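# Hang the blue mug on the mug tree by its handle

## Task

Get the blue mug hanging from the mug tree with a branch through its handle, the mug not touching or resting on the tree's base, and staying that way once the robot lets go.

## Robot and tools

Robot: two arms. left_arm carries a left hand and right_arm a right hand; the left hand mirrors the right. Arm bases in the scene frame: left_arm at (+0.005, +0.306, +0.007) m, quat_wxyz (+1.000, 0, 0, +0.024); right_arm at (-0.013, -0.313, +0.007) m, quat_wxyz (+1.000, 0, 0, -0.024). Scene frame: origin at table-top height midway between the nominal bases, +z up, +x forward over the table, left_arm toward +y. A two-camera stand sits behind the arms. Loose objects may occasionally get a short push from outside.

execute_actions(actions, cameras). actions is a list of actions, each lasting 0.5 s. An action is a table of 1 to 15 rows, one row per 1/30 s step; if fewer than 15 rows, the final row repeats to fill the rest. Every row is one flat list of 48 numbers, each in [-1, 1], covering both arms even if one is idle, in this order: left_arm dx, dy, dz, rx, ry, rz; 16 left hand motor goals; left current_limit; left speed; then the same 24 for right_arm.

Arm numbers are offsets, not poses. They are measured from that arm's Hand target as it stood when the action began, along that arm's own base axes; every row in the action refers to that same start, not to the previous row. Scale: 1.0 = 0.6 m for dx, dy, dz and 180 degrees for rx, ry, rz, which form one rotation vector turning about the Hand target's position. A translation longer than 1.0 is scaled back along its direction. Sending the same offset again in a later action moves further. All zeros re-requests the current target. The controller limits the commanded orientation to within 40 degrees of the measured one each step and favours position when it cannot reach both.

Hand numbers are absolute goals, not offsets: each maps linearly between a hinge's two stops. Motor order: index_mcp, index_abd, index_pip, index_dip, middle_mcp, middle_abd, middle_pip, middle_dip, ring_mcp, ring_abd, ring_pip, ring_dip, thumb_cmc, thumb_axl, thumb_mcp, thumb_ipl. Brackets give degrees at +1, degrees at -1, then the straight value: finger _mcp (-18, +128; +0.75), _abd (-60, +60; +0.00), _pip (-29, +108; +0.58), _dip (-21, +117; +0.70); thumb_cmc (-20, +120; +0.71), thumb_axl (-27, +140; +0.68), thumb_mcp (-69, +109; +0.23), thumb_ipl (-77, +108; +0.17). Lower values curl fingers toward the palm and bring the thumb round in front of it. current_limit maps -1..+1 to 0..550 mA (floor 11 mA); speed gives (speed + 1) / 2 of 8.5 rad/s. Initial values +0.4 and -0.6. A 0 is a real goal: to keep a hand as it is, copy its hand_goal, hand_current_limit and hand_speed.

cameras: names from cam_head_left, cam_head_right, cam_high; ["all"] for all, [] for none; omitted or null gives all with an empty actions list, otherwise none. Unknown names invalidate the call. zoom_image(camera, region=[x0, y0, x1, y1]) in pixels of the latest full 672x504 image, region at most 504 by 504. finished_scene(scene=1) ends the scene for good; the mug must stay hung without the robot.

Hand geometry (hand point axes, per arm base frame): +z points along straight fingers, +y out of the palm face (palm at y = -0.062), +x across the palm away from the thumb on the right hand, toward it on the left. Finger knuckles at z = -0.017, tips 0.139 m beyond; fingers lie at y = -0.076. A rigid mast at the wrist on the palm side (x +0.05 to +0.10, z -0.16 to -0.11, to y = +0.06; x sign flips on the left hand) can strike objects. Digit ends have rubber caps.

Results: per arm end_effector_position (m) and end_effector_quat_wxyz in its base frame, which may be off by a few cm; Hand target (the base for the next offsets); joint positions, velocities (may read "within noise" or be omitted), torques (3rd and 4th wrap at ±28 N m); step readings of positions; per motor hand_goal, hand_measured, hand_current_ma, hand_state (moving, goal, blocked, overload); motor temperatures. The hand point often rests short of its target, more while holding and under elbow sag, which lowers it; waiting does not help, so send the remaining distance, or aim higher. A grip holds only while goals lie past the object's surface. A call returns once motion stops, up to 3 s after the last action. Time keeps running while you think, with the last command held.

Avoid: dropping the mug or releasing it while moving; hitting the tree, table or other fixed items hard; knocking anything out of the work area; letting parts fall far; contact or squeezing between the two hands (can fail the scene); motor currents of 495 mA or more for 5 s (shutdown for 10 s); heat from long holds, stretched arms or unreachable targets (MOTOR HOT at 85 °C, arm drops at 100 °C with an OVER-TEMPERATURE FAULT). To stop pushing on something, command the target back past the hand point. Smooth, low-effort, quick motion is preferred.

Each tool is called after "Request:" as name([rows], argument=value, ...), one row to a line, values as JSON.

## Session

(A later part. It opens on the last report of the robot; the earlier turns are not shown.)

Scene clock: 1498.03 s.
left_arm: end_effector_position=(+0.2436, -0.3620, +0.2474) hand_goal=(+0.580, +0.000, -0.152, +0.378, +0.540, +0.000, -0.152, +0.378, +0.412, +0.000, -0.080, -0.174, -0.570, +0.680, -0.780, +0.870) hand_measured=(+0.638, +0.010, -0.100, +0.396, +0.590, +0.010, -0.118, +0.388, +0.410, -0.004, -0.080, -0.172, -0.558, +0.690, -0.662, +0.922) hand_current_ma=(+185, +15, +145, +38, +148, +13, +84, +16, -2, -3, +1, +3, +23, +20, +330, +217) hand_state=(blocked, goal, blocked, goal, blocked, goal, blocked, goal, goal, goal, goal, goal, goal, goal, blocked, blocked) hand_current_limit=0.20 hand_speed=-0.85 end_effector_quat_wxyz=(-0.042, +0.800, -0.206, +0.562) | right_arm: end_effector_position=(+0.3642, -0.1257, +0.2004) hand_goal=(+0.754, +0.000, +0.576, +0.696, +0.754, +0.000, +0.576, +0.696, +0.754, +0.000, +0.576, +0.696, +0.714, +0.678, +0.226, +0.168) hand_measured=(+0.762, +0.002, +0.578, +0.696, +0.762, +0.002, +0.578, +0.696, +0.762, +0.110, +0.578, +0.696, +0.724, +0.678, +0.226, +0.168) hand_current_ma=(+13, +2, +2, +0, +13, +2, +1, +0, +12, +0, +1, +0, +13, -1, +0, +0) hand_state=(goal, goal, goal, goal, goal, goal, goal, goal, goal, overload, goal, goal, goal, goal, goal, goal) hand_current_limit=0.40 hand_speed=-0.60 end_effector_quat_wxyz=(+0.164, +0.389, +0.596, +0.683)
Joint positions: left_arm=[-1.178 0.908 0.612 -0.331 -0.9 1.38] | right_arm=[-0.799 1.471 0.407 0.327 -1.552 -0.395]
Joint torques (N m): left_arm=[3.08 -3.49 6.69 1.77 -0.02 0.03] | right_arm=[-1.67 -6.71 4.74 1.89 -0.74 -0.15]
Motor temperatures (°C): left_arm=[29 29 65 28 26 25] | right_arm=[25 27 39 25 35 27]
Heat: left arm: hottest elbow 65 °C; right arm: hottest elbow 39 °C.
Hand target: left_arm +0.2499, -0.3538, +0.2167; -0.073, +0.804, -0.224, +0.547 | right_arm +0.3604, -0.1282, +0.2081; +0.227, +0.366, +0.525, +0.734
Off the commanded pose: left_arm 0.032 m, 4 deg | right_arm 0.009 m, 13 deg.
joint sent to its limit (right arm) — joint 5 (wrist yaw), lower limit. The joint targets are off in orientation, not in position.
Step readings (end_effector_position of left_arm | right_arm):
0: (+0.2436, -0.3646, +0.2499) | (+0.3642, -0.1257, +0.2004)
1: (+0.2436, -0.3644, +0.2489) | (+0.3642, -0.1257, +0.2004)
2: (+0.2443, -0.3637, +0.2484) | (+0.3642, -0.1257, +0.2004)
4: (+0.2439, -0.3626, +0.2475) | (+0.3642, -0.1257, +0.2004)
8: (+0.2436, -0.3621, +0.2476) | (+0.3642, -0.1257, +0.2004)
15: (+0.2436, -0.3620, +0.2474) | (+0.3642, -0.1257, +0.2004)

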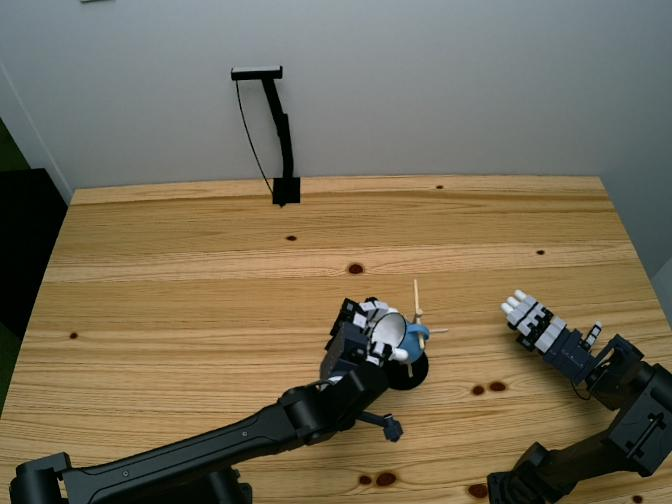

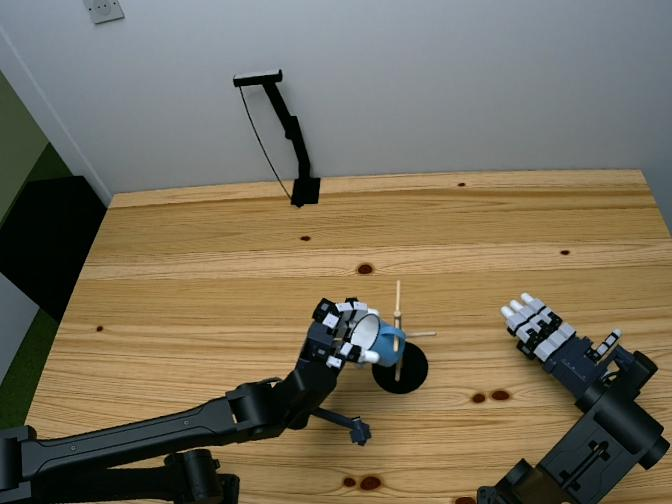

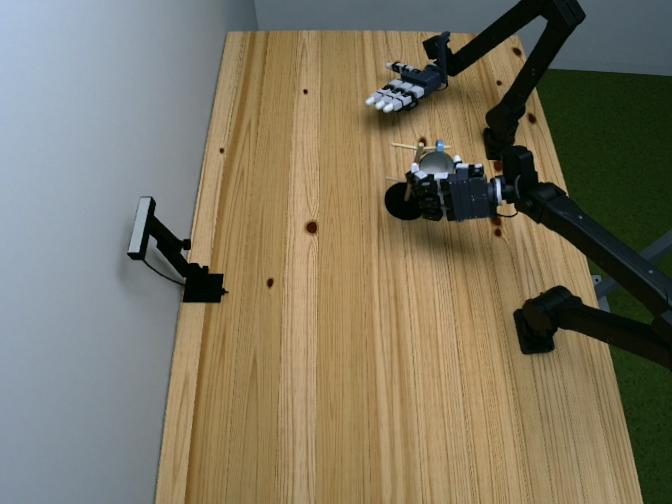

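Request:
execute_actions([
  [[0,0.005,-0.03,0,0,0,0.58,0,-0.153,0.377,0.54,0,-0.153,0.377,0.411,0,-0.08,-0.174,-0.571,0.68,-0.78,0.87,0.2,-0.85,0,0,0,0,0,0,0.754,0,0.576,0.696,0.754,0,0.576,0.696,0.754,0,0.576,0.696,0.714,0.678,0.226,0.168,0.4,-0.6]],
], cameras=["all"])

Request:
zoom_image(camera="cam_head_left", region=[350, 270, 450, 400])

Request:
zoom_image(camera="cam_high", region=[370, 120, 500, 230])

Scene clock: 1510.63 s.
left_arm: end_effector_position=(+0.2438, -0.3609, +0.2407) hand_goal=(+0.580, +0.000, -0.152, +0.378, +0.540, +0.000, -0.152, +0.378, +0.412, +0.000, -0.080, -0.174, -0.570, +0.680, -0.780, +0.870) hand_measured=(+0.638, +0.010, -0.100, +0.396, +0.590, +0.024, -0.118, +0.388, +0.410, -0.004, -0.080, -0.172, -0.554, +0.692, -0.662, +0.924) hand_current_ma=(+184, +15, +145, +38, +148, +44, +82, +17, -2, -3, +1, +3, +32, +28, +330, +222) hand_state=(blocked, goal, blocked, goal, blocked, blocked, blocked, goal, goal, goal, goal, goal, goal, goal, blocked, blocked) hand_current_limit=0.20 hand_speed=-0.85 end_effector_quat_wxyz=(-0.030, +0.798, -0.196, +0.569) | right_arm: end_effector_position=(+0.3642, -0.1257, +0.2004) hand_goal=(+0.754, +0.000, +0.576, +0.696, +0.754, +0.000, +0.576, +0.696, +0.754, +0.000, +0.576, +0.696, +0.714, +0.678, +0.226, +0.168) hand_measured=(+0.762, +0.002, +0.578, +0.696, +0.762, +0.002, +0.578, +0.696, +0.762, +0.110, +0.578, +0.696, +0.724, +0.678, +0.226, +0.168) hand_current_ma=(+13, +2, +2, +0, +13, +2, +1, +0, +12, +0, +1, +0, +13, -1, +0, +0) hand_state=(goal, goal, goal, goal, goal, goal, goal, goal, goal, overload, goal, goal, goal, goal, goal, goal) hand_current_limit=0.40 hand_speed=-0.60 end_effector_quat_wxyz=(+0.164, +0.389, +0.596, +0.683)
Joint positions: left_arm=[-1.175 0.908 0.575 -0.264 -0.896 1.377] | right_arm=[-0.799 1.471 0.407 0.327 -1.552 -0.395]
Joint torques (N m): left_arm=[3.25 -2.26 6.19 1.4 -0.02 0.09] | right_arm=[-1.67 -6.65 4.7 1.84 -0.73 -0.14]
Motor temperatures (°C): left_arm=[29 29 63 28 26 25] | right_arm=[25 27 39 25 35 27]
Heat: left arm: hottest elbow 63 °C; right arm: hottest elbow 39 °C.
Hand target: left_arm +0.2499, -0.3508, +0.1988; -0.073, +0.804, -0.224, +0.547 | right_arm +0.3604, -0.1282, +0.2081; +0.227, +0.366, +0.525, +0.734
Off the commanded pose: left_arm 0.044 m, 6 deg | right_arm 0.009 m, 13 deg.
joint sent to its limit (right arm) — joint 5 (wrist yaw), lower limit. The joint targets are off in orientation, not in position.
Step readings (end_effector_position of left_arm | right_arm):
0: (+0.2436, -0.3620, +0.2474) | (+0.3642, -0.1257, +0.2004)
1: (+0.2437, -0.3619, +0.2468) | (+0.3642, -0.1257, +0.2004)
2: (+0.2446, -0.3612, +0.2458) | (+0.3642, -0.1257, +0.2004)
4: (+0.2444, -0.3607, +0.2429) | (+0.3642, -0.1257, +0.2004)
8: (+0.2440, -0.3608, +0.2410) | (+0.3642, -0.1257, +0.2004)
15: (+0.2438, -0.3609, +0.2407) | (+0.3642, -0.1257, +0.2004)

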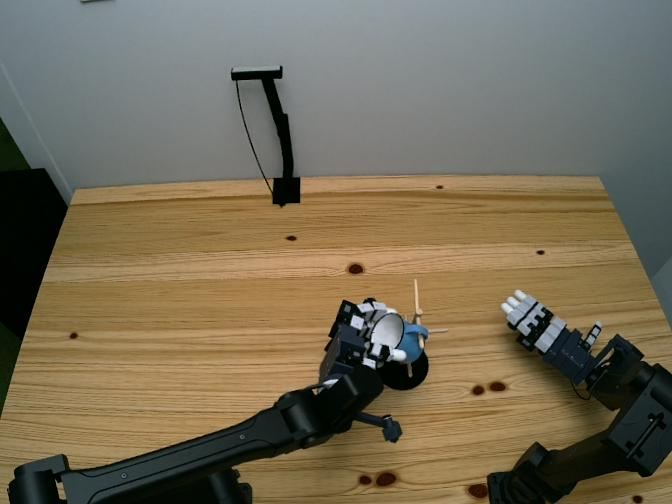

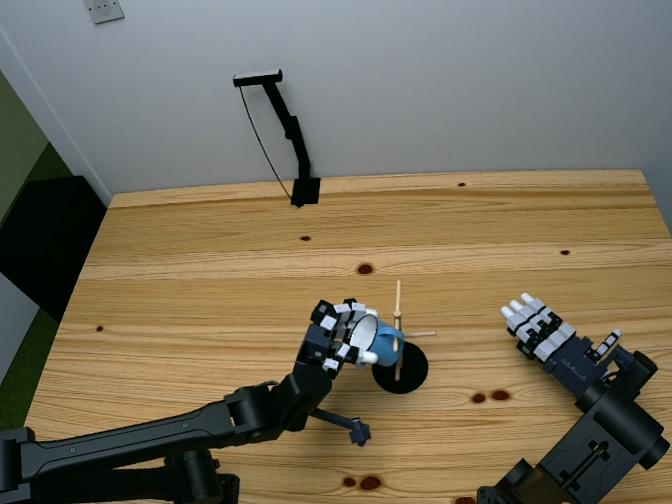

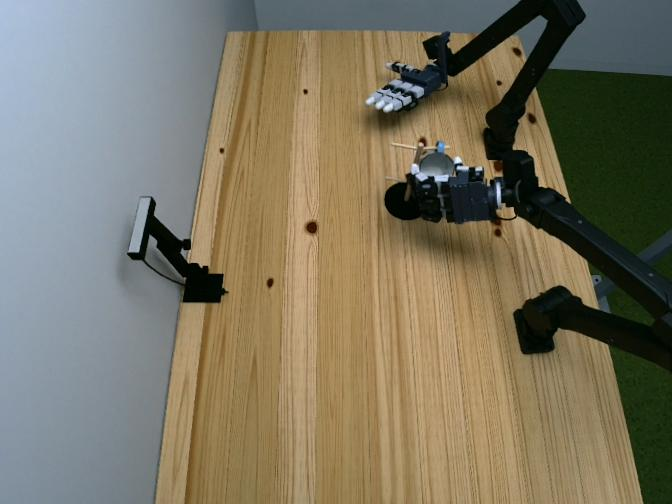

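Scaled by 3.877 from the camera's 672x504 image, which has a finer 960x720 frame.

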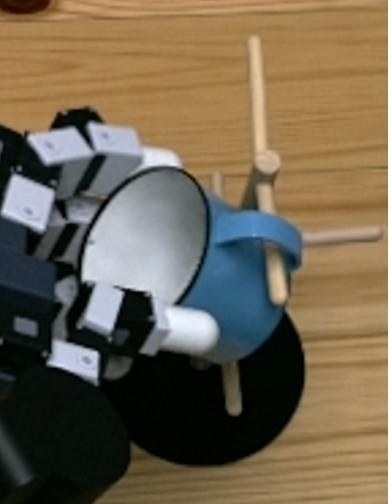

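Scaled by 3.877 from the camera's 672x504 image, which has a finer 960x720 frame.

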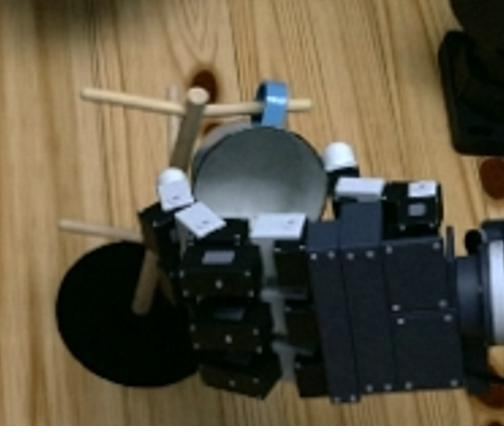

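Request:
zoom_image(camera="cam_head_right", region=[350, 290, 430, 390])

Request:
zoom_image(camera="cam_head_left", region=[390, 300, 440, 360])

Request:
zoom_image(camera="cam_high", region=[410, 130, 460, 170])

Scaled by 5.040 from the camera's 672x504 image, which has a finer 960x720 frame.

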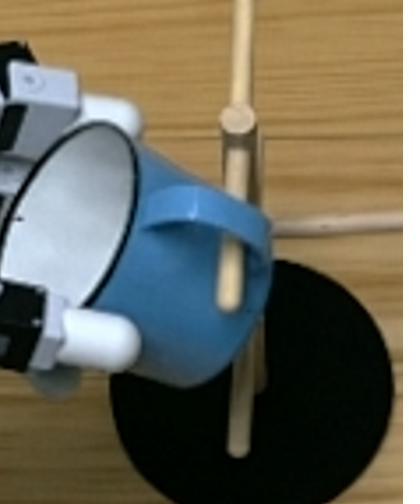

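Scaled by 8.400 from the camera's 672x504 image, which has a finer 960x720 frame.

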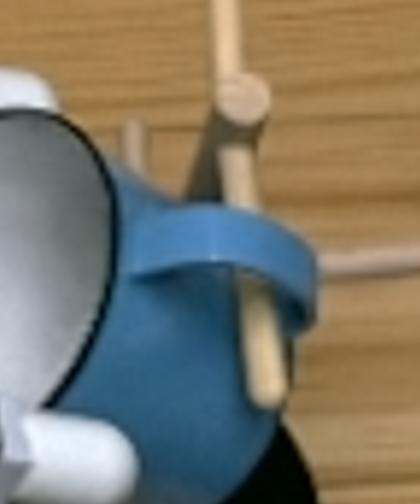

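Scaled by 10.080 from the camera's 672x504 image, which has a finer 960x720 frame.

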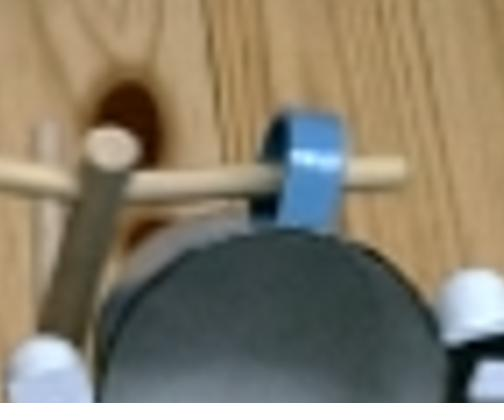

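Request:
execute_actions([
  [[0,0.0,-0.025,0,0,0,0.58,0,-0.153,0.377,0.54,0,-0.153,0.377,0.411,0,-0.08,-0.174,-0.571,0.68,-0.78,0.87,0.2,-0.85,0,0,0,0,0,0,0.754,0,0.576,0.696,0.754,0,0.576,0.696,0.754,0,0.576,0.696,0.714,0.678,0.226,0.168,0.4,-0.6]],
], cameras=["all"])

Request:
zoom_image(camera="cam_head_left", region=[350, 270, 450, 400])

Request:
zoom_image(camera="cam_high", region=[370, 120, 500, 230])

Scene clock: 1529.50 s.
left_arm: end_effector_position=(+0.2451, -0.3592, +0.2385) hand_goal=(+0.580, +0.000, -0.152, +0.378, +0.540, +0.000, -0.152, +0.378, +0.412, +0.000, -0.080, -0.174, -0.570, +0.680, -0.780, +0.870) hand_measured=(+0.638, +0.010, -0.100, +0.396, +0.590, +0.030, -0.118, +0.386, +0.410, -0.004, -0.080, -0.172, -0.552, +0.694, -0.662, +0.924) hand_current_ma=(+182, +15, +144, +38, +148, +58, +82, +15, -2, -3, +1, +3, +35, +34, +330, +229) hand_state=(blocked, goal, blocked, goal, blocked, blocked, blocked, goal, goal, goal, goal, goal, goal, goal, blocked, blocked) hand_current_limit=0.20 hand_speed=-0.85 end_effector_quat_wxyz=(-0.024, +0.795, -0.185, +0.577) | right_arm: end_effector_position=(+0.3642, -0.1257, +0.2004) hand_goal=(+0.754, +0.000, +0.576, +0.696, +0.754, +0.000, +0.576, +0.696, +0.754, +0.000, +0.576, +0.696, +0.714, +0.678, +0.226, +0.168) hand_measured=(+0.762, +0.002, +0.578, +0.696, +0.762, +0.002, +0.578, +0.696, +0.762, +0.110, +0.578, +0.696, +0.724, +0.678, +0.226, +0.168) hand_current_ma=(+13, +2, +2, +0, +13, +2, +1, +0, +12, +0, +1, +0, +13, -1, +0, +0) hand_state=(goal, goal, goal, goal, goal, goal, goal, goal, goal, overload, goal, goal, goal, goal, goal, goal) hand_current_limit=0.40 hand_speed=-0.60 end_effector_quat_wxyz=(+0.164, +0.389, +0.596, +0.683)
Joint positions: left_arm=[-1.175 0.908 0.549 -0.21 -0.906 1.374] | right_arm=[-0.799 1.471 0.407 0.327 -1.552 -0.395]
Joint torques (N m): left_arm=[3.14 -0.97 5.71 1.1 -0.01 0.12] | right_arm=[-1.9 -6.95 4.72 1.83 -0.73 -0.15]
Motor temperatures (°C): left_arm=[29 29 61 28 26 25] | right_arm=[25 27 39 25 35 27]
Heat: left arm: hottest elbow 61 °C; right arm: hottest elbow 39 °C.
Hand target: left_arm +0.2499, -0.3509, +0.1838; -0.073, +0.804, -0.224, +0.547 | right_arm +0.3604, -0.1282, +0.2081; +0.227, +0.366, +0.525, +0.734
Off the commanded pose: left_arm 0.056 m, 8 deg | right_arm 0.009 m, 13 deg.
joint sent to its limit (right arm) — joint 5 (wrist yaw), lower limit. The joint targets are off in orientation, not in position.
Step readings (end_effector_position of left_arm | right_arm):
0: (+0.2438, -0.3609, +0.2407) | (+0.3642, -0.1257, +0.2004)
1: (+0.2438, -0.3609, +0.2402) | (+0.3642, -0.1257, +0.2004)
2: (+0.2444, -0.3602, +0.2396) | (+0.3642, -0.1257, +0.2004)
4: (+0.2450, -0.3596, +0.2390) | (+0.3642, -0.1257, +0.2004)
8: (+0.2451, -0.3592, +0.2385) | (+0.3642, -0.1257, +0.2004)
15: (+0.2451, -0.3592, +0.2385) | (+0.3642, -0.1257, +0.2004)

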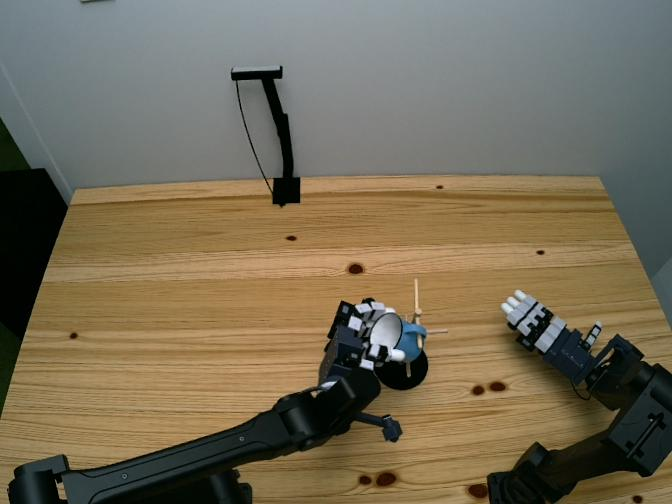

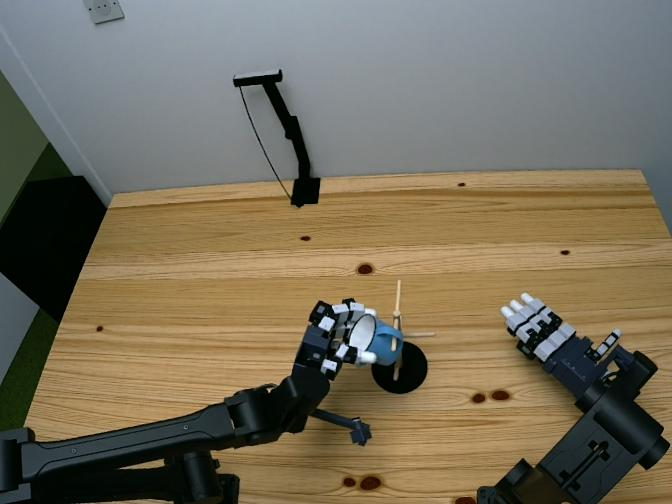

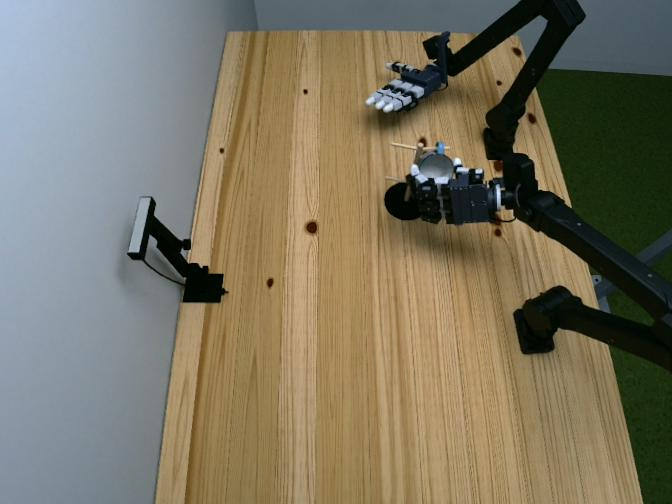

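Scaled by 3.877 from the camera's 672x504 image, which has a finer 960x720 frame.

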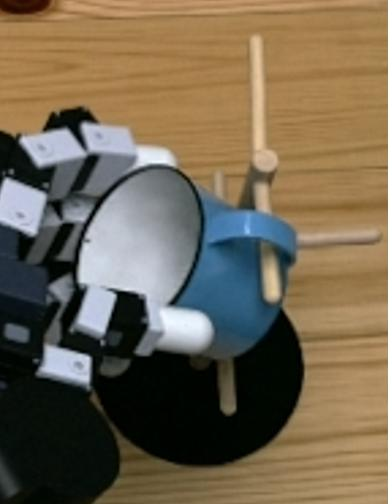

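Scaled by 3.877 from the camera's 672x504 image, which has a finer 960x720 frame.

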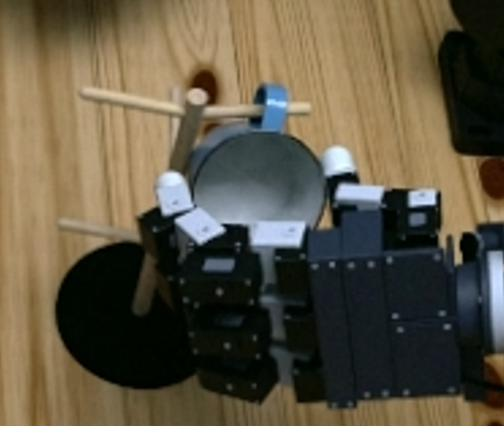

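Request:
execute_actions([
  [[0,-0.008,-0.02,0,0,0,0.58,0,-0.153,0.377,0.54,0,-0.153,0.377,0.411,0,-0.08,-0.174,-0.571,0.68,-0.78,0.87,0.2,-0.85,0,0,0,0,0,0,0.754,0,0.576,0.696,0.754,0,0.576,0.696,0.754,0,0.576,0.696,0.714,0.678,0.226,0.168,0.4,-0.6]],
], cameras=["all"])

Request:
zoom_image(camera="cam_head_left", region=[350, 270, 450, 400])

Request:
zoom_image(camera="cam_high", region=[370, 120, 500, 230])

Scene clock: 1563.57 s.
left_arm: end_effector_position=(+0.2485, -0.3613, +0.2367) hand_goal=(+0.580, +0.000, -0.152, +0.378, +0.540, +0.000, -0.152, +0.378, +0.412, +0.000, -0.080, -0.174, -0.570, +0.680, -0.780, +0.870) hand_measured=(+0.636, +0.010, -0.100, +0.396, +0.592, +0.038, -0.118, +0.384, +0.410, -0.004, -0.080, -0.172, -0.552, +0.694, -0.662, +0.926) hand_current_ma=(+178, +15, +144, +38, +159, +79, +81, +11, -2, -3, +1, +3, +35, +34, +330, +236) hand_state=(blocked, goal, blocked, goal, blocked, blocked, blocked, goal, goal, goal, goal, goal, goal, goal, blocked, blocked) hand_current_limit=0.20 hand_speed=-0.85 end_effector_quat_wxyz=(-0.017, +0.792, -0.171, +0.586) | right_arm: end_effector_position=(+0.3642, -0.1257, +0.2004) hand_goal=(+0.754, +0.000, +0.576, +0.696, +0.754, +0.000, +0.576, +0.696, +0.754, +0.000, +0.576, +0.696, +0.714, +0.678, +0.226, +0.168) hand_measured=(+0.762, +0.002, +0.578, +0.696, +0.762, +0.002, +0.578, +0.696, +0.762, +0.110, +0.578, +0.696, +0.724, +0.678, +0.226, +0.168) hand_current_ma=(+13, +2, +2, +0, +13, +2, +1, +0, +12, +0, +1, +0, +13, -1, +0, +0) hand_state=(goal, goal, goal, goal, goal, goal, goal, goal, goal, overload, goal, goal, goal, goal, goal, goal) hand_current_limit=0.40 hand_speed=-0.60 end_effector_quat_wxyz=(+0.164, +0.389, +0.596, +0.683)
Joint positions: left_arm=[-1.175 0.927 0.534 -0.15 -0.919 1.365] | right_arm=[-0.799 1.471 0.407 0.327 -1.552 -0.395]
Joint torques (N m): left_arm=[2.55 0.09 5.61 0.98 0.13 0.13] | right_arm=[-1.85 -6.59 4.72 1.84 -0.73 -0.14]
Motor temperatures (°C): left_arm=[29 29 57 28 25 25] | right_arm=[25 27 39 25 35 27]
Heat: left arm: hottest elbow 57 °C; right arm: hottest elbow 39 °C.
Hand target: left_arm +0.2499, -0.3556, +0.1716; -0.073, +0.804, -0.224, +0.547 | right_arm +0.3604, -0.1282, +0.2081; +0.227, +0.366, +0.525, +0.734
Off the commanded pose: left_arm 0.065 m, 10 deg | right_arm 0.009 m, 13 deg.
joint sent to its limit (right arm) — joint 5 (wrist yaw), lower limit. The joint targets are off in orientation, not in position.
Step readings (end_effector_position of left_arm | right_arm):
0: (+0.2451, -0.3592, +0.2385) | (+0.3642, -0.1257, +0.2004)
1: (+0.2454, -0.3591, +0.2382) | (+0.3642, -0.1257, +0.2004)
2: (+0.2462, -0.3591, +0.2381) | (+0.3642, -0.1257, +0.2004)
4: (+0.2477, -0.3597, +0.2379) | (+0.3642, -0.1257, +0.2004)
8: (+0.2484, -0.3611, +0.2367) | (+0.3642, -0.1257, +0.2004)
15: (+0.2485, -0.3613, +0.2367) | (+0.3642, -0.1257, +0.2004)

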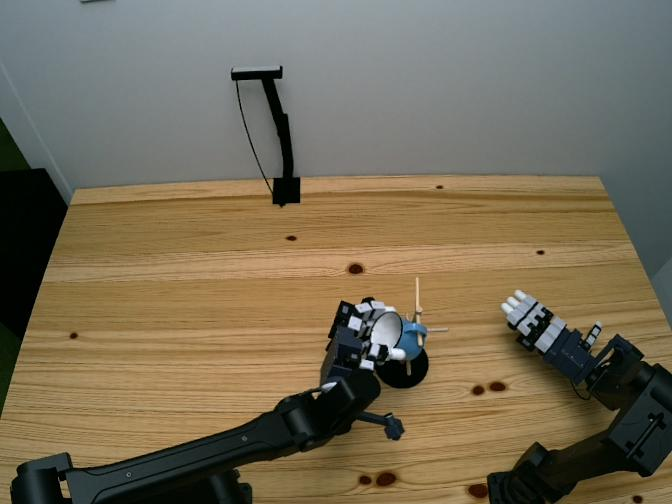

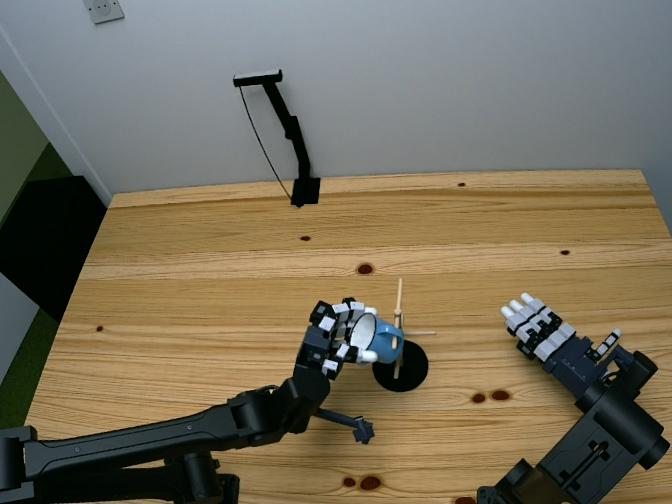

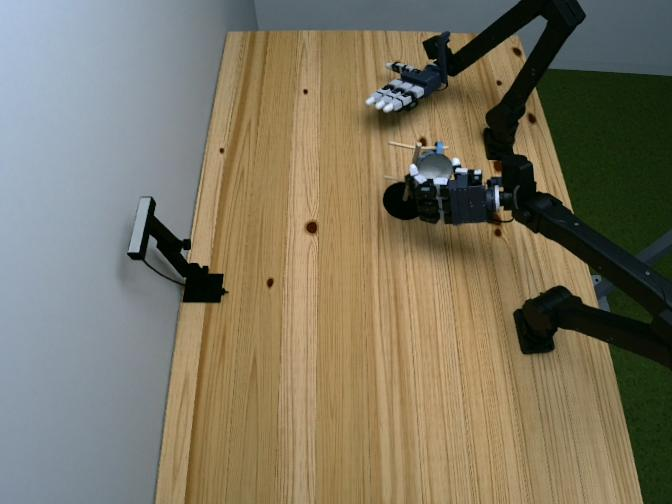

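Scaled by 3.877 from the camera's 672x504 image, which has a finer 960x720 frame.

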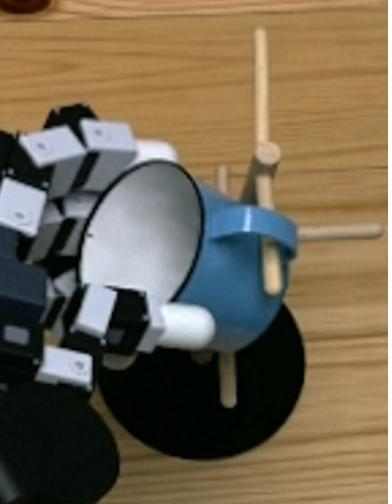

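Scaled by 3.877 from the camera's 672x504 image, which has a finer 960x720 frame.

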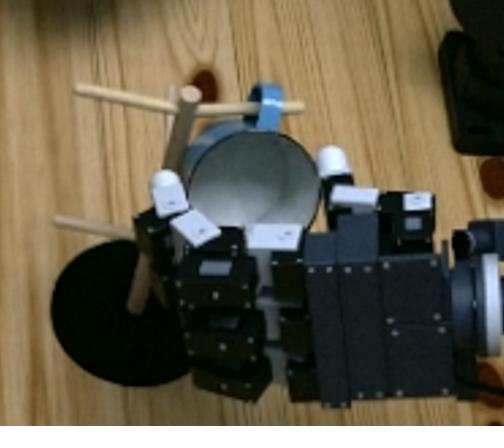

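Request:
execute_actions([
  [[-0.004,-0.002,0.045,0,0,0,0.58,0,-0.153,0.377,0.54,0,-0.153,0.377,0.411,0,-0.08,-0.174,-0.571,0.68,-0.78,0.87,0.2,-0.85,0,0,0,0,0,0,0.754,0,0.576,0.696,0.754,0,0.576,0.696,0.754,0,0.576,0.696,0.714,0.678,0.226,0.168,0.4,-0.6]],
], cameras=["all"])

Request:
zoom_image(camera="cam_head_left", region=[350, 270, 450, 400])

Request:
zoom_image(camera="cam_high", region=[370, 120, 500, 230])

Scene clock: 1572.83 s.
left_arm: end_effector_position=(+0.2472, -0.3621, +0.2375) hand_goal=(+0.580, +0.000, -0.152, +0.378, +0.540, +0.000, -0.152, +0.378, +0.412, +0.000, -0.080, -0.174, -0.570, +0.680, -0.780, +0.870) hand_measured=(+0.636, +0.010, -0.100, +0.396, +0.592, +0.042, -0.118, +0.386, +0.410, -0.004, -0.080, -0.172, -0.552, +0.694, -0.662, +0.926) hand_current_ma=(+176, +15, +144, +38, +161, +93, +81, +14, -2, -3, +1, +3, +35, +34, +330, +237) hand_state=(blocked, goal, blocked, goal, blocked, blocked, blocked, goal, goal, goal, goal, goal, goal, goal, blocked, blocked) hand_current_limit=0.20 hand_speed=-0.85 end_effector_quat_wxyz=(-0.024, +0.797, -0.181, +0.576) | right_arm: end_effector_position=(+0.3642, -0.1257, +0.2004) hand_goal=(+0.754, +0.000, +0.576, +0.696, +0.754, +0.000, +0.576, +0.696, +0.754, +0.000, +0.576, +0.696, +0.714, +0.678, +0.226, +0.168) hand_measured=(+0.762, +0.002, +0.578, +0.696, +0.762, +0.002, +0.578, +0.696, +0.762, +0.110, +0.578, +0.696, +0.724, +0.678, +0.226, +0.168) hand_current_ma=(+13, +2, +2, +0, +13, +2, +1, +0, +12, +0, +1, +0, +13, -1, +0, +0) hand_state=(goal, goal, goal, goal, goal, goal, goal, goal, goal, overload, goal, goal, goal, goal, goal, goal) hand_current_limit=0.40 hand_speed=-0.60 end_effector_quat_wxyz=(+0.164, +0.389, +0.596, +0.683)
Joint positions: left_arm=[-1.175 0.924 0.556 -0.208 -0.909 1.362] | right_arm=[-0.799 1.471 0.407 0.327 -1.552 -0.395]
Joint torques (N m): left_arm=[1.85 -2.32 8.12 -0.17 -0.09 0.12] | right_arm=[-1.73 -6.71 4.7 1.85 -0.72 -0.15]
Motor temperatures (°C): left_arm=[29 29 56 28 25 25] | right_arm=[25 27 39 25 35 27]
Heat: left arm: hottest elbow 56 °C; right arm: hottest elbow 39 °C.
Hand target: left_arm +0.2475, -0.3569, +0.1988; -0.073, +0.804, -0.224, +0.547 | right_arm +0.3604, -0.1282, +0.2081; +0.227, +0.366, +0.525, +0.734
Off the commanded pose: left_arm 0.039 m, 8 deg | right_arm 0.009 m, 13 deg.
joint sent to its limit (right arm) — joint 5 (wrist yaw), lower limit. The joint targets are off in orientation, not in position.
Step readings (end_effector_position of left_arm | right_arm):
0: (+0.2485, -0.3613, +0.2367) | (+0.3642, -0.1257, +0.2004)
1: (+0.2484, -0.3611, +0.2367) | (+0.3642, -0.1257, +0.2004)
2: (+0.2479, -0.3613, +0.2372) | (+0.3642, -0.1257, +0.2004)
4: (+0.2471, -0.3619, +0.2367) | (+0.3642, -0.1257, +0.2004)
8: (+0.2471, -0.3619, +0.2370) | (+0.3642, -0.1257, +0.2004)
15: (+0.2472, -0.3621, +0.2375) | (+0.3642, -0.1257, +0.2004)

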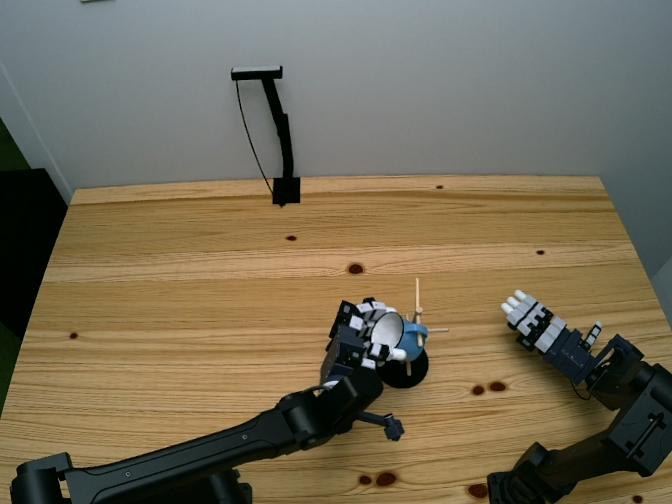

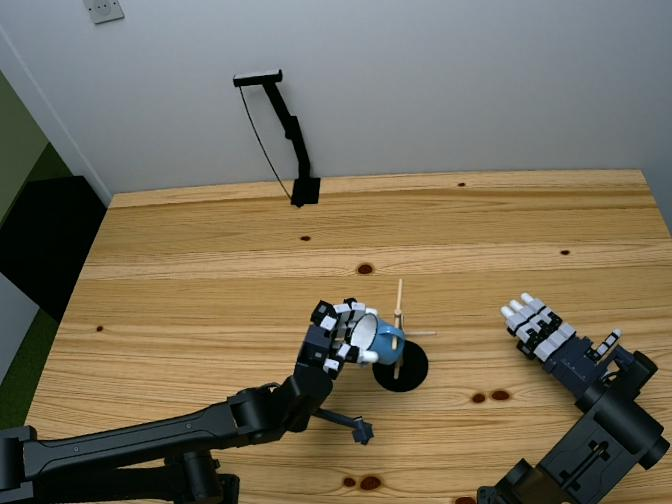

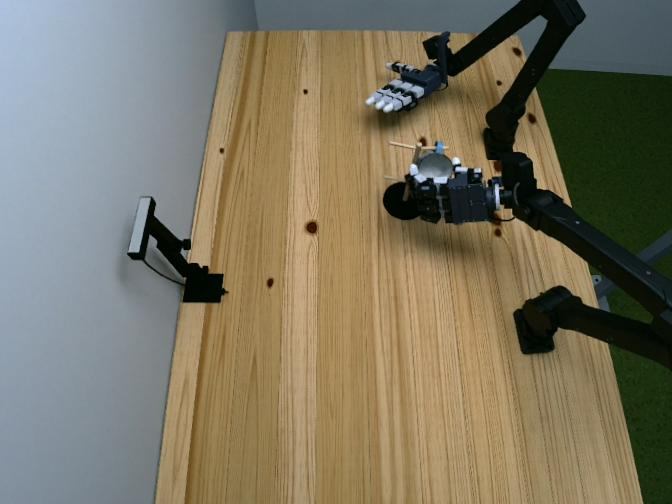

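Scaled by 3.877 from the camera's 672x504 image, which has a finer 960x720 frame.

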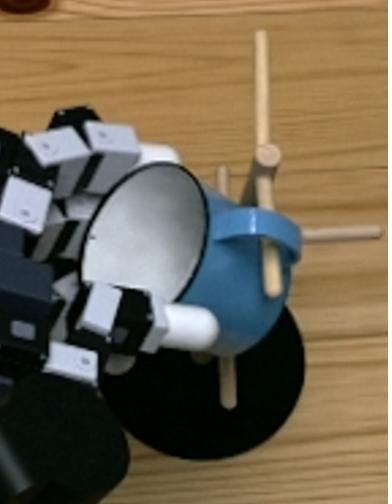

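Scaled by 3.877 from the camera's 672x504 image, which has a finer 960x720 frame.

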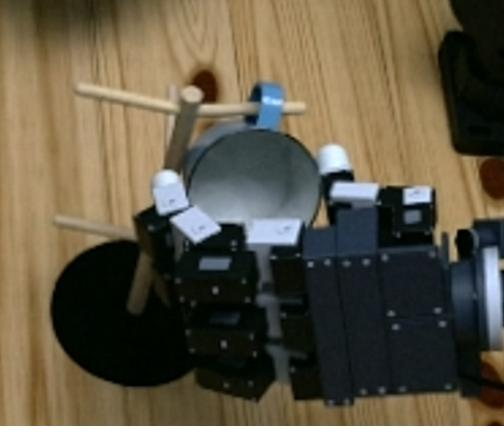

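Request:
execute_actions([
  [[0,0,0,0,0,0,0.635,0,-0.11,0.377,0.587,0,-0.12,0.377,0.411,0,-0.08,-0.174,-0.571,0.68,-0.675,0.91,0.2,-0.95,0,0,0,0,0,0,0.754,0,0.576,0.696,0.754,0,0.576,0.696,0.754,0,0.576,0.696,0.714,0.678,0.226,0.168,0.4,-0.6]],
], cameras=["all"])

Request:
zoom_image(camera="cam_head_left", region=[350, 270, 450, 400])

Request:
zoom_image(camera="cam_high", region=[370, 120, 500, 230])

Scene clock: 1585.60 s.
left_arm: end_effector_position=(+0.2444, -0.3577, +0.2093) hand_goal=(+0.636, +0.000, -0.110, +0.378, +0.588, +0.000, -0.120, +0.378, +0.412, +0.000, -0.080, -0.174, -0.570, +0.680, -0.674, +0.910) hand_measured=(+0.638, +0.026, -0.114, +0.374, +0.586, +0.000, -0.122, +0.376, +0.410, -0.004, -0.080, -0.172, -0.574, +0.678, -0.672, +0.912) hand_current_ma=(+1, +49, -6, -4, -2, +0, -3, -3, -1, -4, +1, +3, -5, -1, +4, +3) hand_state=(goal, blocked, goal, goal, goal, goal, goal, goal, goal, goal, goal, goal, goal, goal, goal, goal) hand_current_limit=0.20 hand_speed=-0.95 end_effector_quat_wxyz=(-0.052, +0.804, -0.207, +0.555) | right_arm: end_effector_position=(+0.3642, -0.1257, +0.2004) hand_goal=(+0.754, +0.000, +0.576, +0.696, +0.754, +0.000, +0.576, +0.696, +0.754, +0.000, +0.576, +0.696, +0.714, +0.678, +0.226, +0.168) hand_measured=(+0.762, +0.002, +0.578, +0.696, +0.762, +0.002, +0.578, +0.696, +0.762, +0.110, +0.578, +0.696, +0.724, +0.678, +0.226, +0.168) hand_current_ma=(+13, +2, +2, +0, +13, +2, +1, +0, +12, +0, +1, +0, +13, -1, +0, +0) hand_state=(goal, goal, goal, goal, goal, goal, goal, goal, goal, overload, goal, goal, goal, goal, goal, goal) hand_current_limit=0.40 hand_speed=-0.60 end_effector_quat_wxyz=(+0.164, +0.389, +0.596, +0.683)
Joint positions: left_arm=[-1.175 0.951 0.545 -0.255 -0.905 1.368] | right_arm=[-0.799 1.471 0.407 0.327 -1.552 -0.395]
Joint torques (N m): left_arm=[1.9 -5.01 8.7 0.96 -0.16 0.08] | right_arm=[-1.85 -6.89 4.66 1.89 -0.72 -0.15]
Motor temperatures (°C): left_arm=[29 29 56 28 25 25] | right_arm=[25 27 39 25 35 27]
Heat: left arm: hottest elbow 56 °C; right arm: hottest elbow 39 °C.
Hand target: left_arm +0.2475, -0.3568, +0.1988; -0.073, +0.804, -0.224, +0.547 | right_arm +0.3604, -0.1282, +0.2081; +0.227, +0.366, +0.525, +0.734
Off the commanded pose: left_arm 0.011 m, 3 deg | right_arm 0.009 m, 13 deg.
joint sent to its limit (right arm) — joint 5 (wrist yaw), lower limit. The joint targets are off in orientation, not in position.
Step readings (end_effector_position of left_arm | right_arm):
0: (+0.2472, -0.3621, +0.2375) | (+0.3642, -0.1257, +0.2004)
1: (+0.2472, -0.3621, +0.2375) | (+0.3642, -0.1257, +0.2004)
2: (+0.2472, -0.3621, +0.2375) | (+0.3642, -0.1257, +0.2004)
4: (+0.2472, -0.3621, +0.2375) | (+0.3642, -0.1257, +0.2004)
8: (+0.2467, -0.3623, +0.2370) | (+0.3642, -0.1257, +0.2004)
15: (+0.2467, -0.3622, +0.2367) | (+0.3642, -0.1257, +0.2004)

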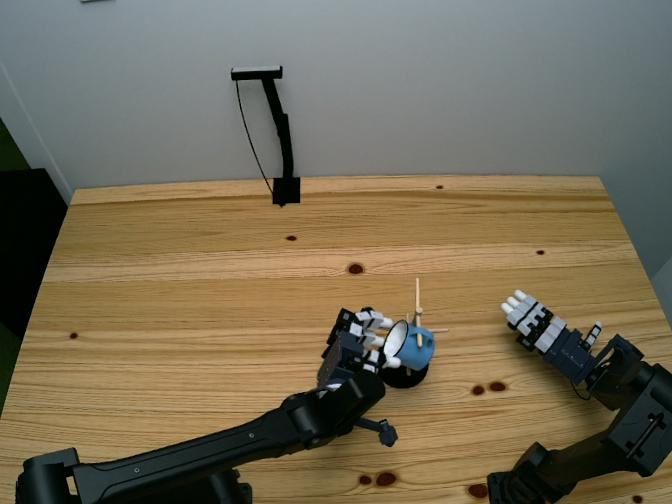

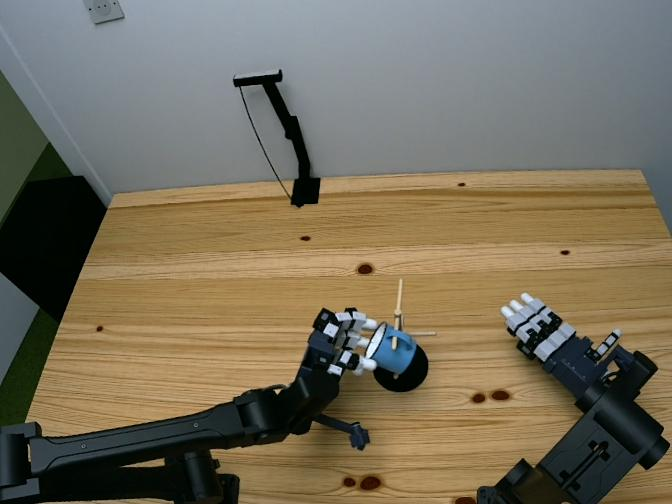

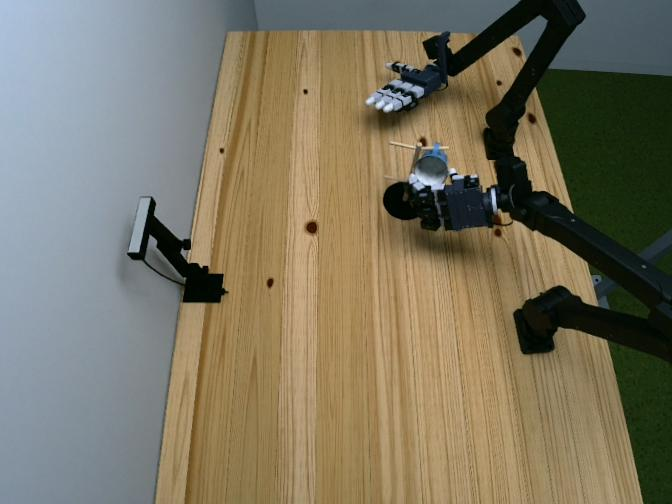

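Scaled by 3.877 from the camera's 672x504 image, which has a finer 960x720 frame.

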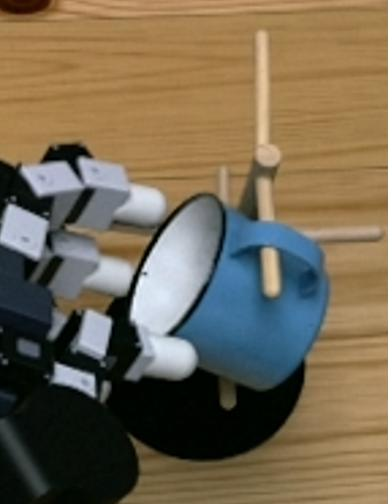

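Scaled by 3.877 from the camera's 672x504 image, which has a finer 960x720 frame.

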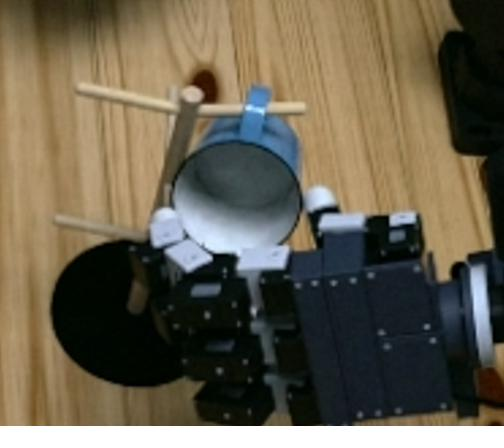

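Request:
zoom_image(camera="cam_high", region=[400, 160, 450, 200])

Request:
zoom_image(camera="cam_head_left", region=[370, 300, 440, 380])

Request:
zoom_image(camera="cam_head_right", region=[340, 290, 430, 390])

Scaled by 10.080 from the camera's 672x504 image, which has a finer 960x720 frame.

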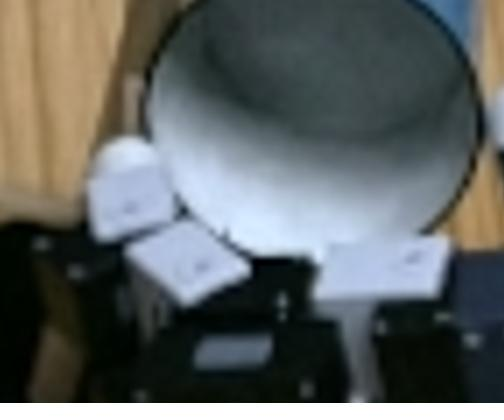

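Scaled by 6.300 from the camera's 672x504 image, which has a finer 960x720 frame.

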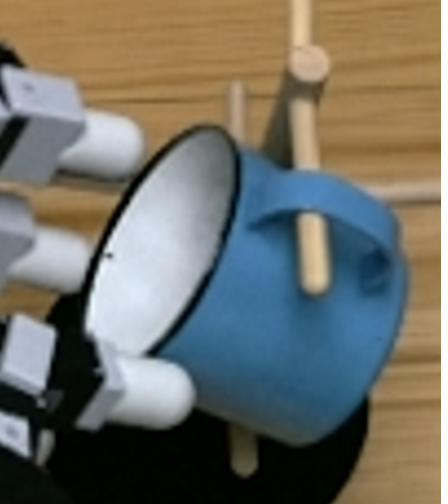

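Scaled by 5.040 from the camera's 672x504 image, which has a finer 960x720 frame.

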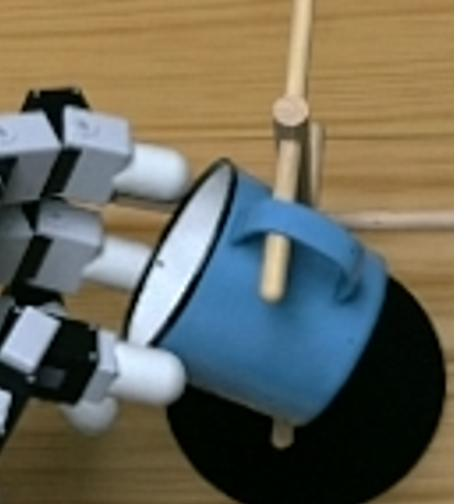

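Request:
execute_actions([
  [[0,0.02,0.03,0,0,0,0.65,0,-0.11,0.377,0.60,0,-0.12,0.377,0.411,0,-0.08,-0.174,-0.571,0.68,-0.63,0.91,0.2,-0.95,0,0,0,0,0,0,0.754,0,0.576,0.696,0.754,0,0.576,0.696,0.754,0,0.576,0.696,0.714,0.678,0.226,0.168,0.4,-0.6]],
], cameras=["all"])

Request:
zoom_image(camera="cam_head_left", region=[350, 270, 450, 400])

Request:
zoom_image(camera="cam_high", region=[370, 120, 500, 230])

Scene clock: 1625.77 s.
left_arm: end_effector_position=(+0.2431, -0.3464, +0.2125) hand_goal=(+0.650, +0.000, -0.110, +0.378, +0.600, +0.000, -0.120, +0.378, +0.412, +0.000, -0.080, -0.174, -0.570, +0.680, -0.630, +0.910) hand_measured=(+0.642, +0.022, -0.112, +0.376, +0.594, +0.000, -0.122, +0.376, +0.410, -0.004, -0.080, -0.172, -0.574, +0.678, -0.632, +0.912) hand_current_ma=(-15, +38, -1, -1, -8, +0, -3, -3, -1, -4, +1, +3, -5, -2, -2, +3) hand_state=(goal, blocked, goal, goal, goal, goal, goal, goal, goal, goal, goal, goal, goal, goal, goal, goal) hand_current_limit=0.20 hand_speed=-0.95 end_effector_quat_wxyz=(-0.061, +0.805, -0.218, +0.548) | right_arm: end_effector_position=(+0.3642, -0.1257, +0.2004) hand_goal=(+0.754, +0.000, +0.576, +0.696, +0.754, +0.000, +0.576, +0.696, +0.754, +0.000, +0.576, +0.696, +0.714, +0.678, +0.226, +0.168) hand_measured=(+0.762, +0.002, +0.578, +0.696, +0.762, +0.002, +0.578, +0.696, +0.762, +0.110, +0.578, +0.696, +0.724, +0.678, +0.226, +0.168) hand_current_ma=(+13, +2, +2, +0, +13, +2, +1, +0, +12, +0, +1, +0, +13, -1, +0, +0) hand_state=(goal, goal, goal, goal, goal, goal, goal, goal, goal, overload, goal, goal, goal, goal, goal, goal) hand_current_limit=0.40 hand_speed=-0.60 end_effector_quat_wxyz=(+0.164, +0.389, +0.596, +0.683)
Joint positions: left_arm=[-1.16 0.907 0.546 -0.31 -0.891 1.392] | right_arm=[-0.799 1.471 0.407 0.327 -1.552 -0.395]
Joint torques (N m): left_arm=[2.2 -5.54 9.96 0.81 -0.23 0.03] | right_arm=[-1.96 -6.89 4.71 1.88 -0.74 -0.14]
Motor temperatures (°C): left_arm=[29 29 58 28 25 25] | right_arm=[25 27 38 25 35 27]
Heat: left arm: hottest elbow 58 °C; right arm: hottest elbow 38 °C.
Hand target: left_arm +0.2476, -0.3448, +0.2167; -0.073, +0.804, -0.224, +0.547 | right_arm +0.3604, -0.1282, +0.2081; +0.227, +0.366, +0.525, +0.734
Off the commanded pose: left_arm 0.006 m, 2 deg | right_arm 0.009 m, 13 deg.
joint sent to its limit (right arm) — joint 5 (wrist yaw), lower limit. The joint targets are off in orientation, not in position.
Step readings (end_effector_position of left_arm | right_arm):
0: (+0.2444, -0.3577, +0.2093) | (+0.3642, -0.1257, +0.2004)
1: (+0.2443, -0.3571, +0.2093) | (+0.3642, -0.1257, +0.2004)
2: (+0.2438, -0.3552, +0.2100) | (+0.3642, -0.1257, +0.2004)
4: (+0.2428, -0.3506, +0.2113) | (+0.3642, -0.1257, +0.2004)
8: (+0.2431, -0.3463, +0.2124) | (+0.3642, -0.1257, +0.2004)
15: (+0.2431, -0.3464, +0.2125) | (+0.3642, -0.1257, +0.2004)

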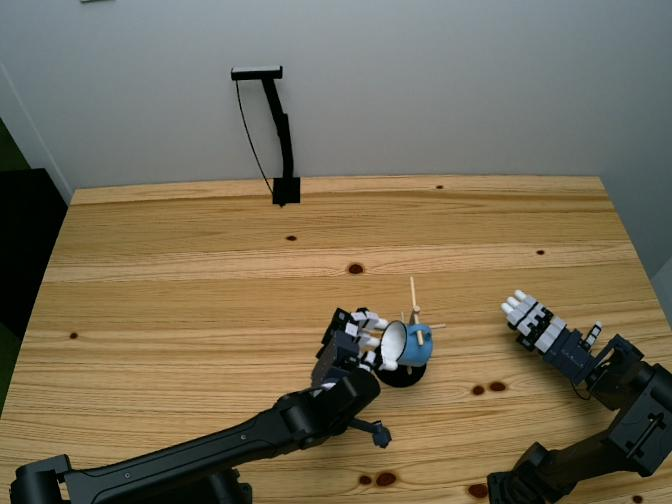

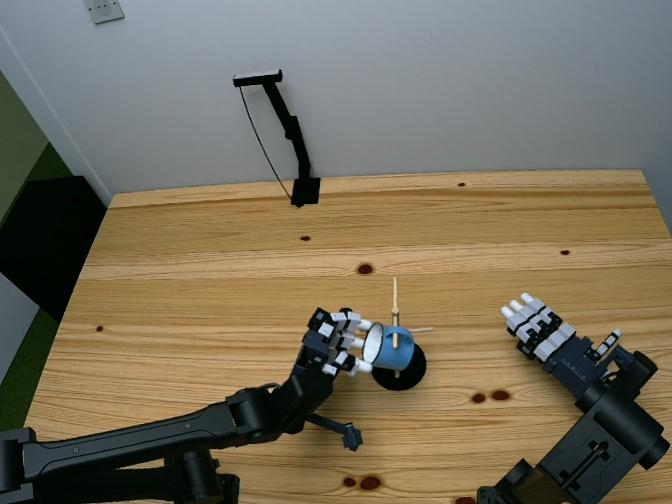

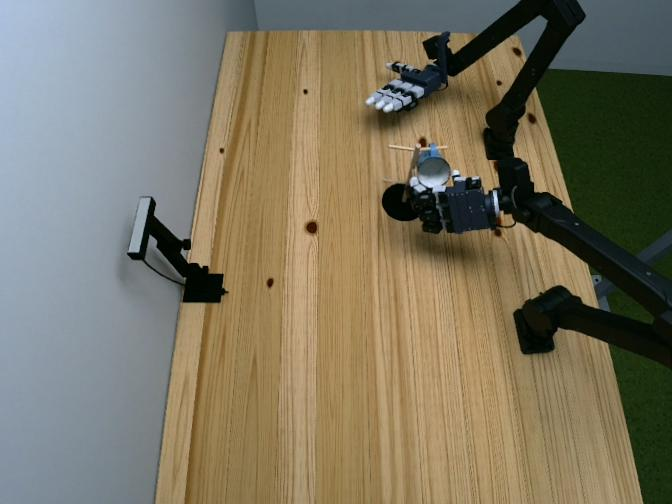

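Scaled by 3.877 from the camera's 672x504 image, which has a finer 960x720 frame.

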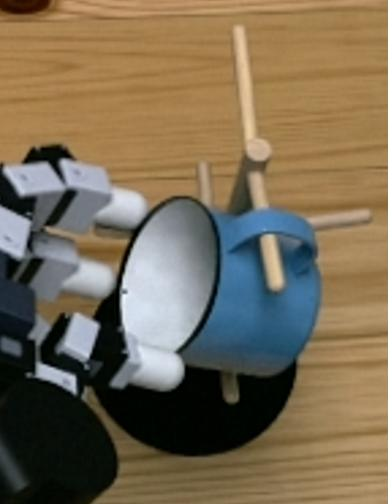

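Scaled by 3.877 from the camera's 672x504 image, which has a finer 960x720 frame.

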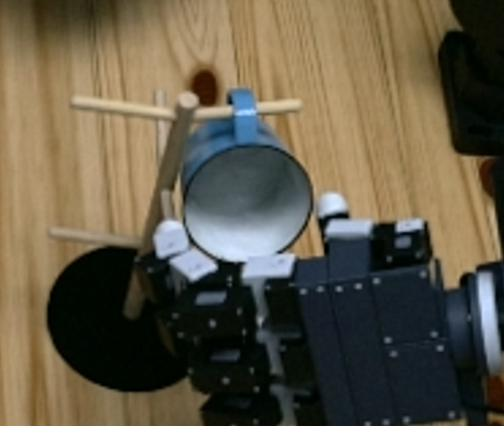

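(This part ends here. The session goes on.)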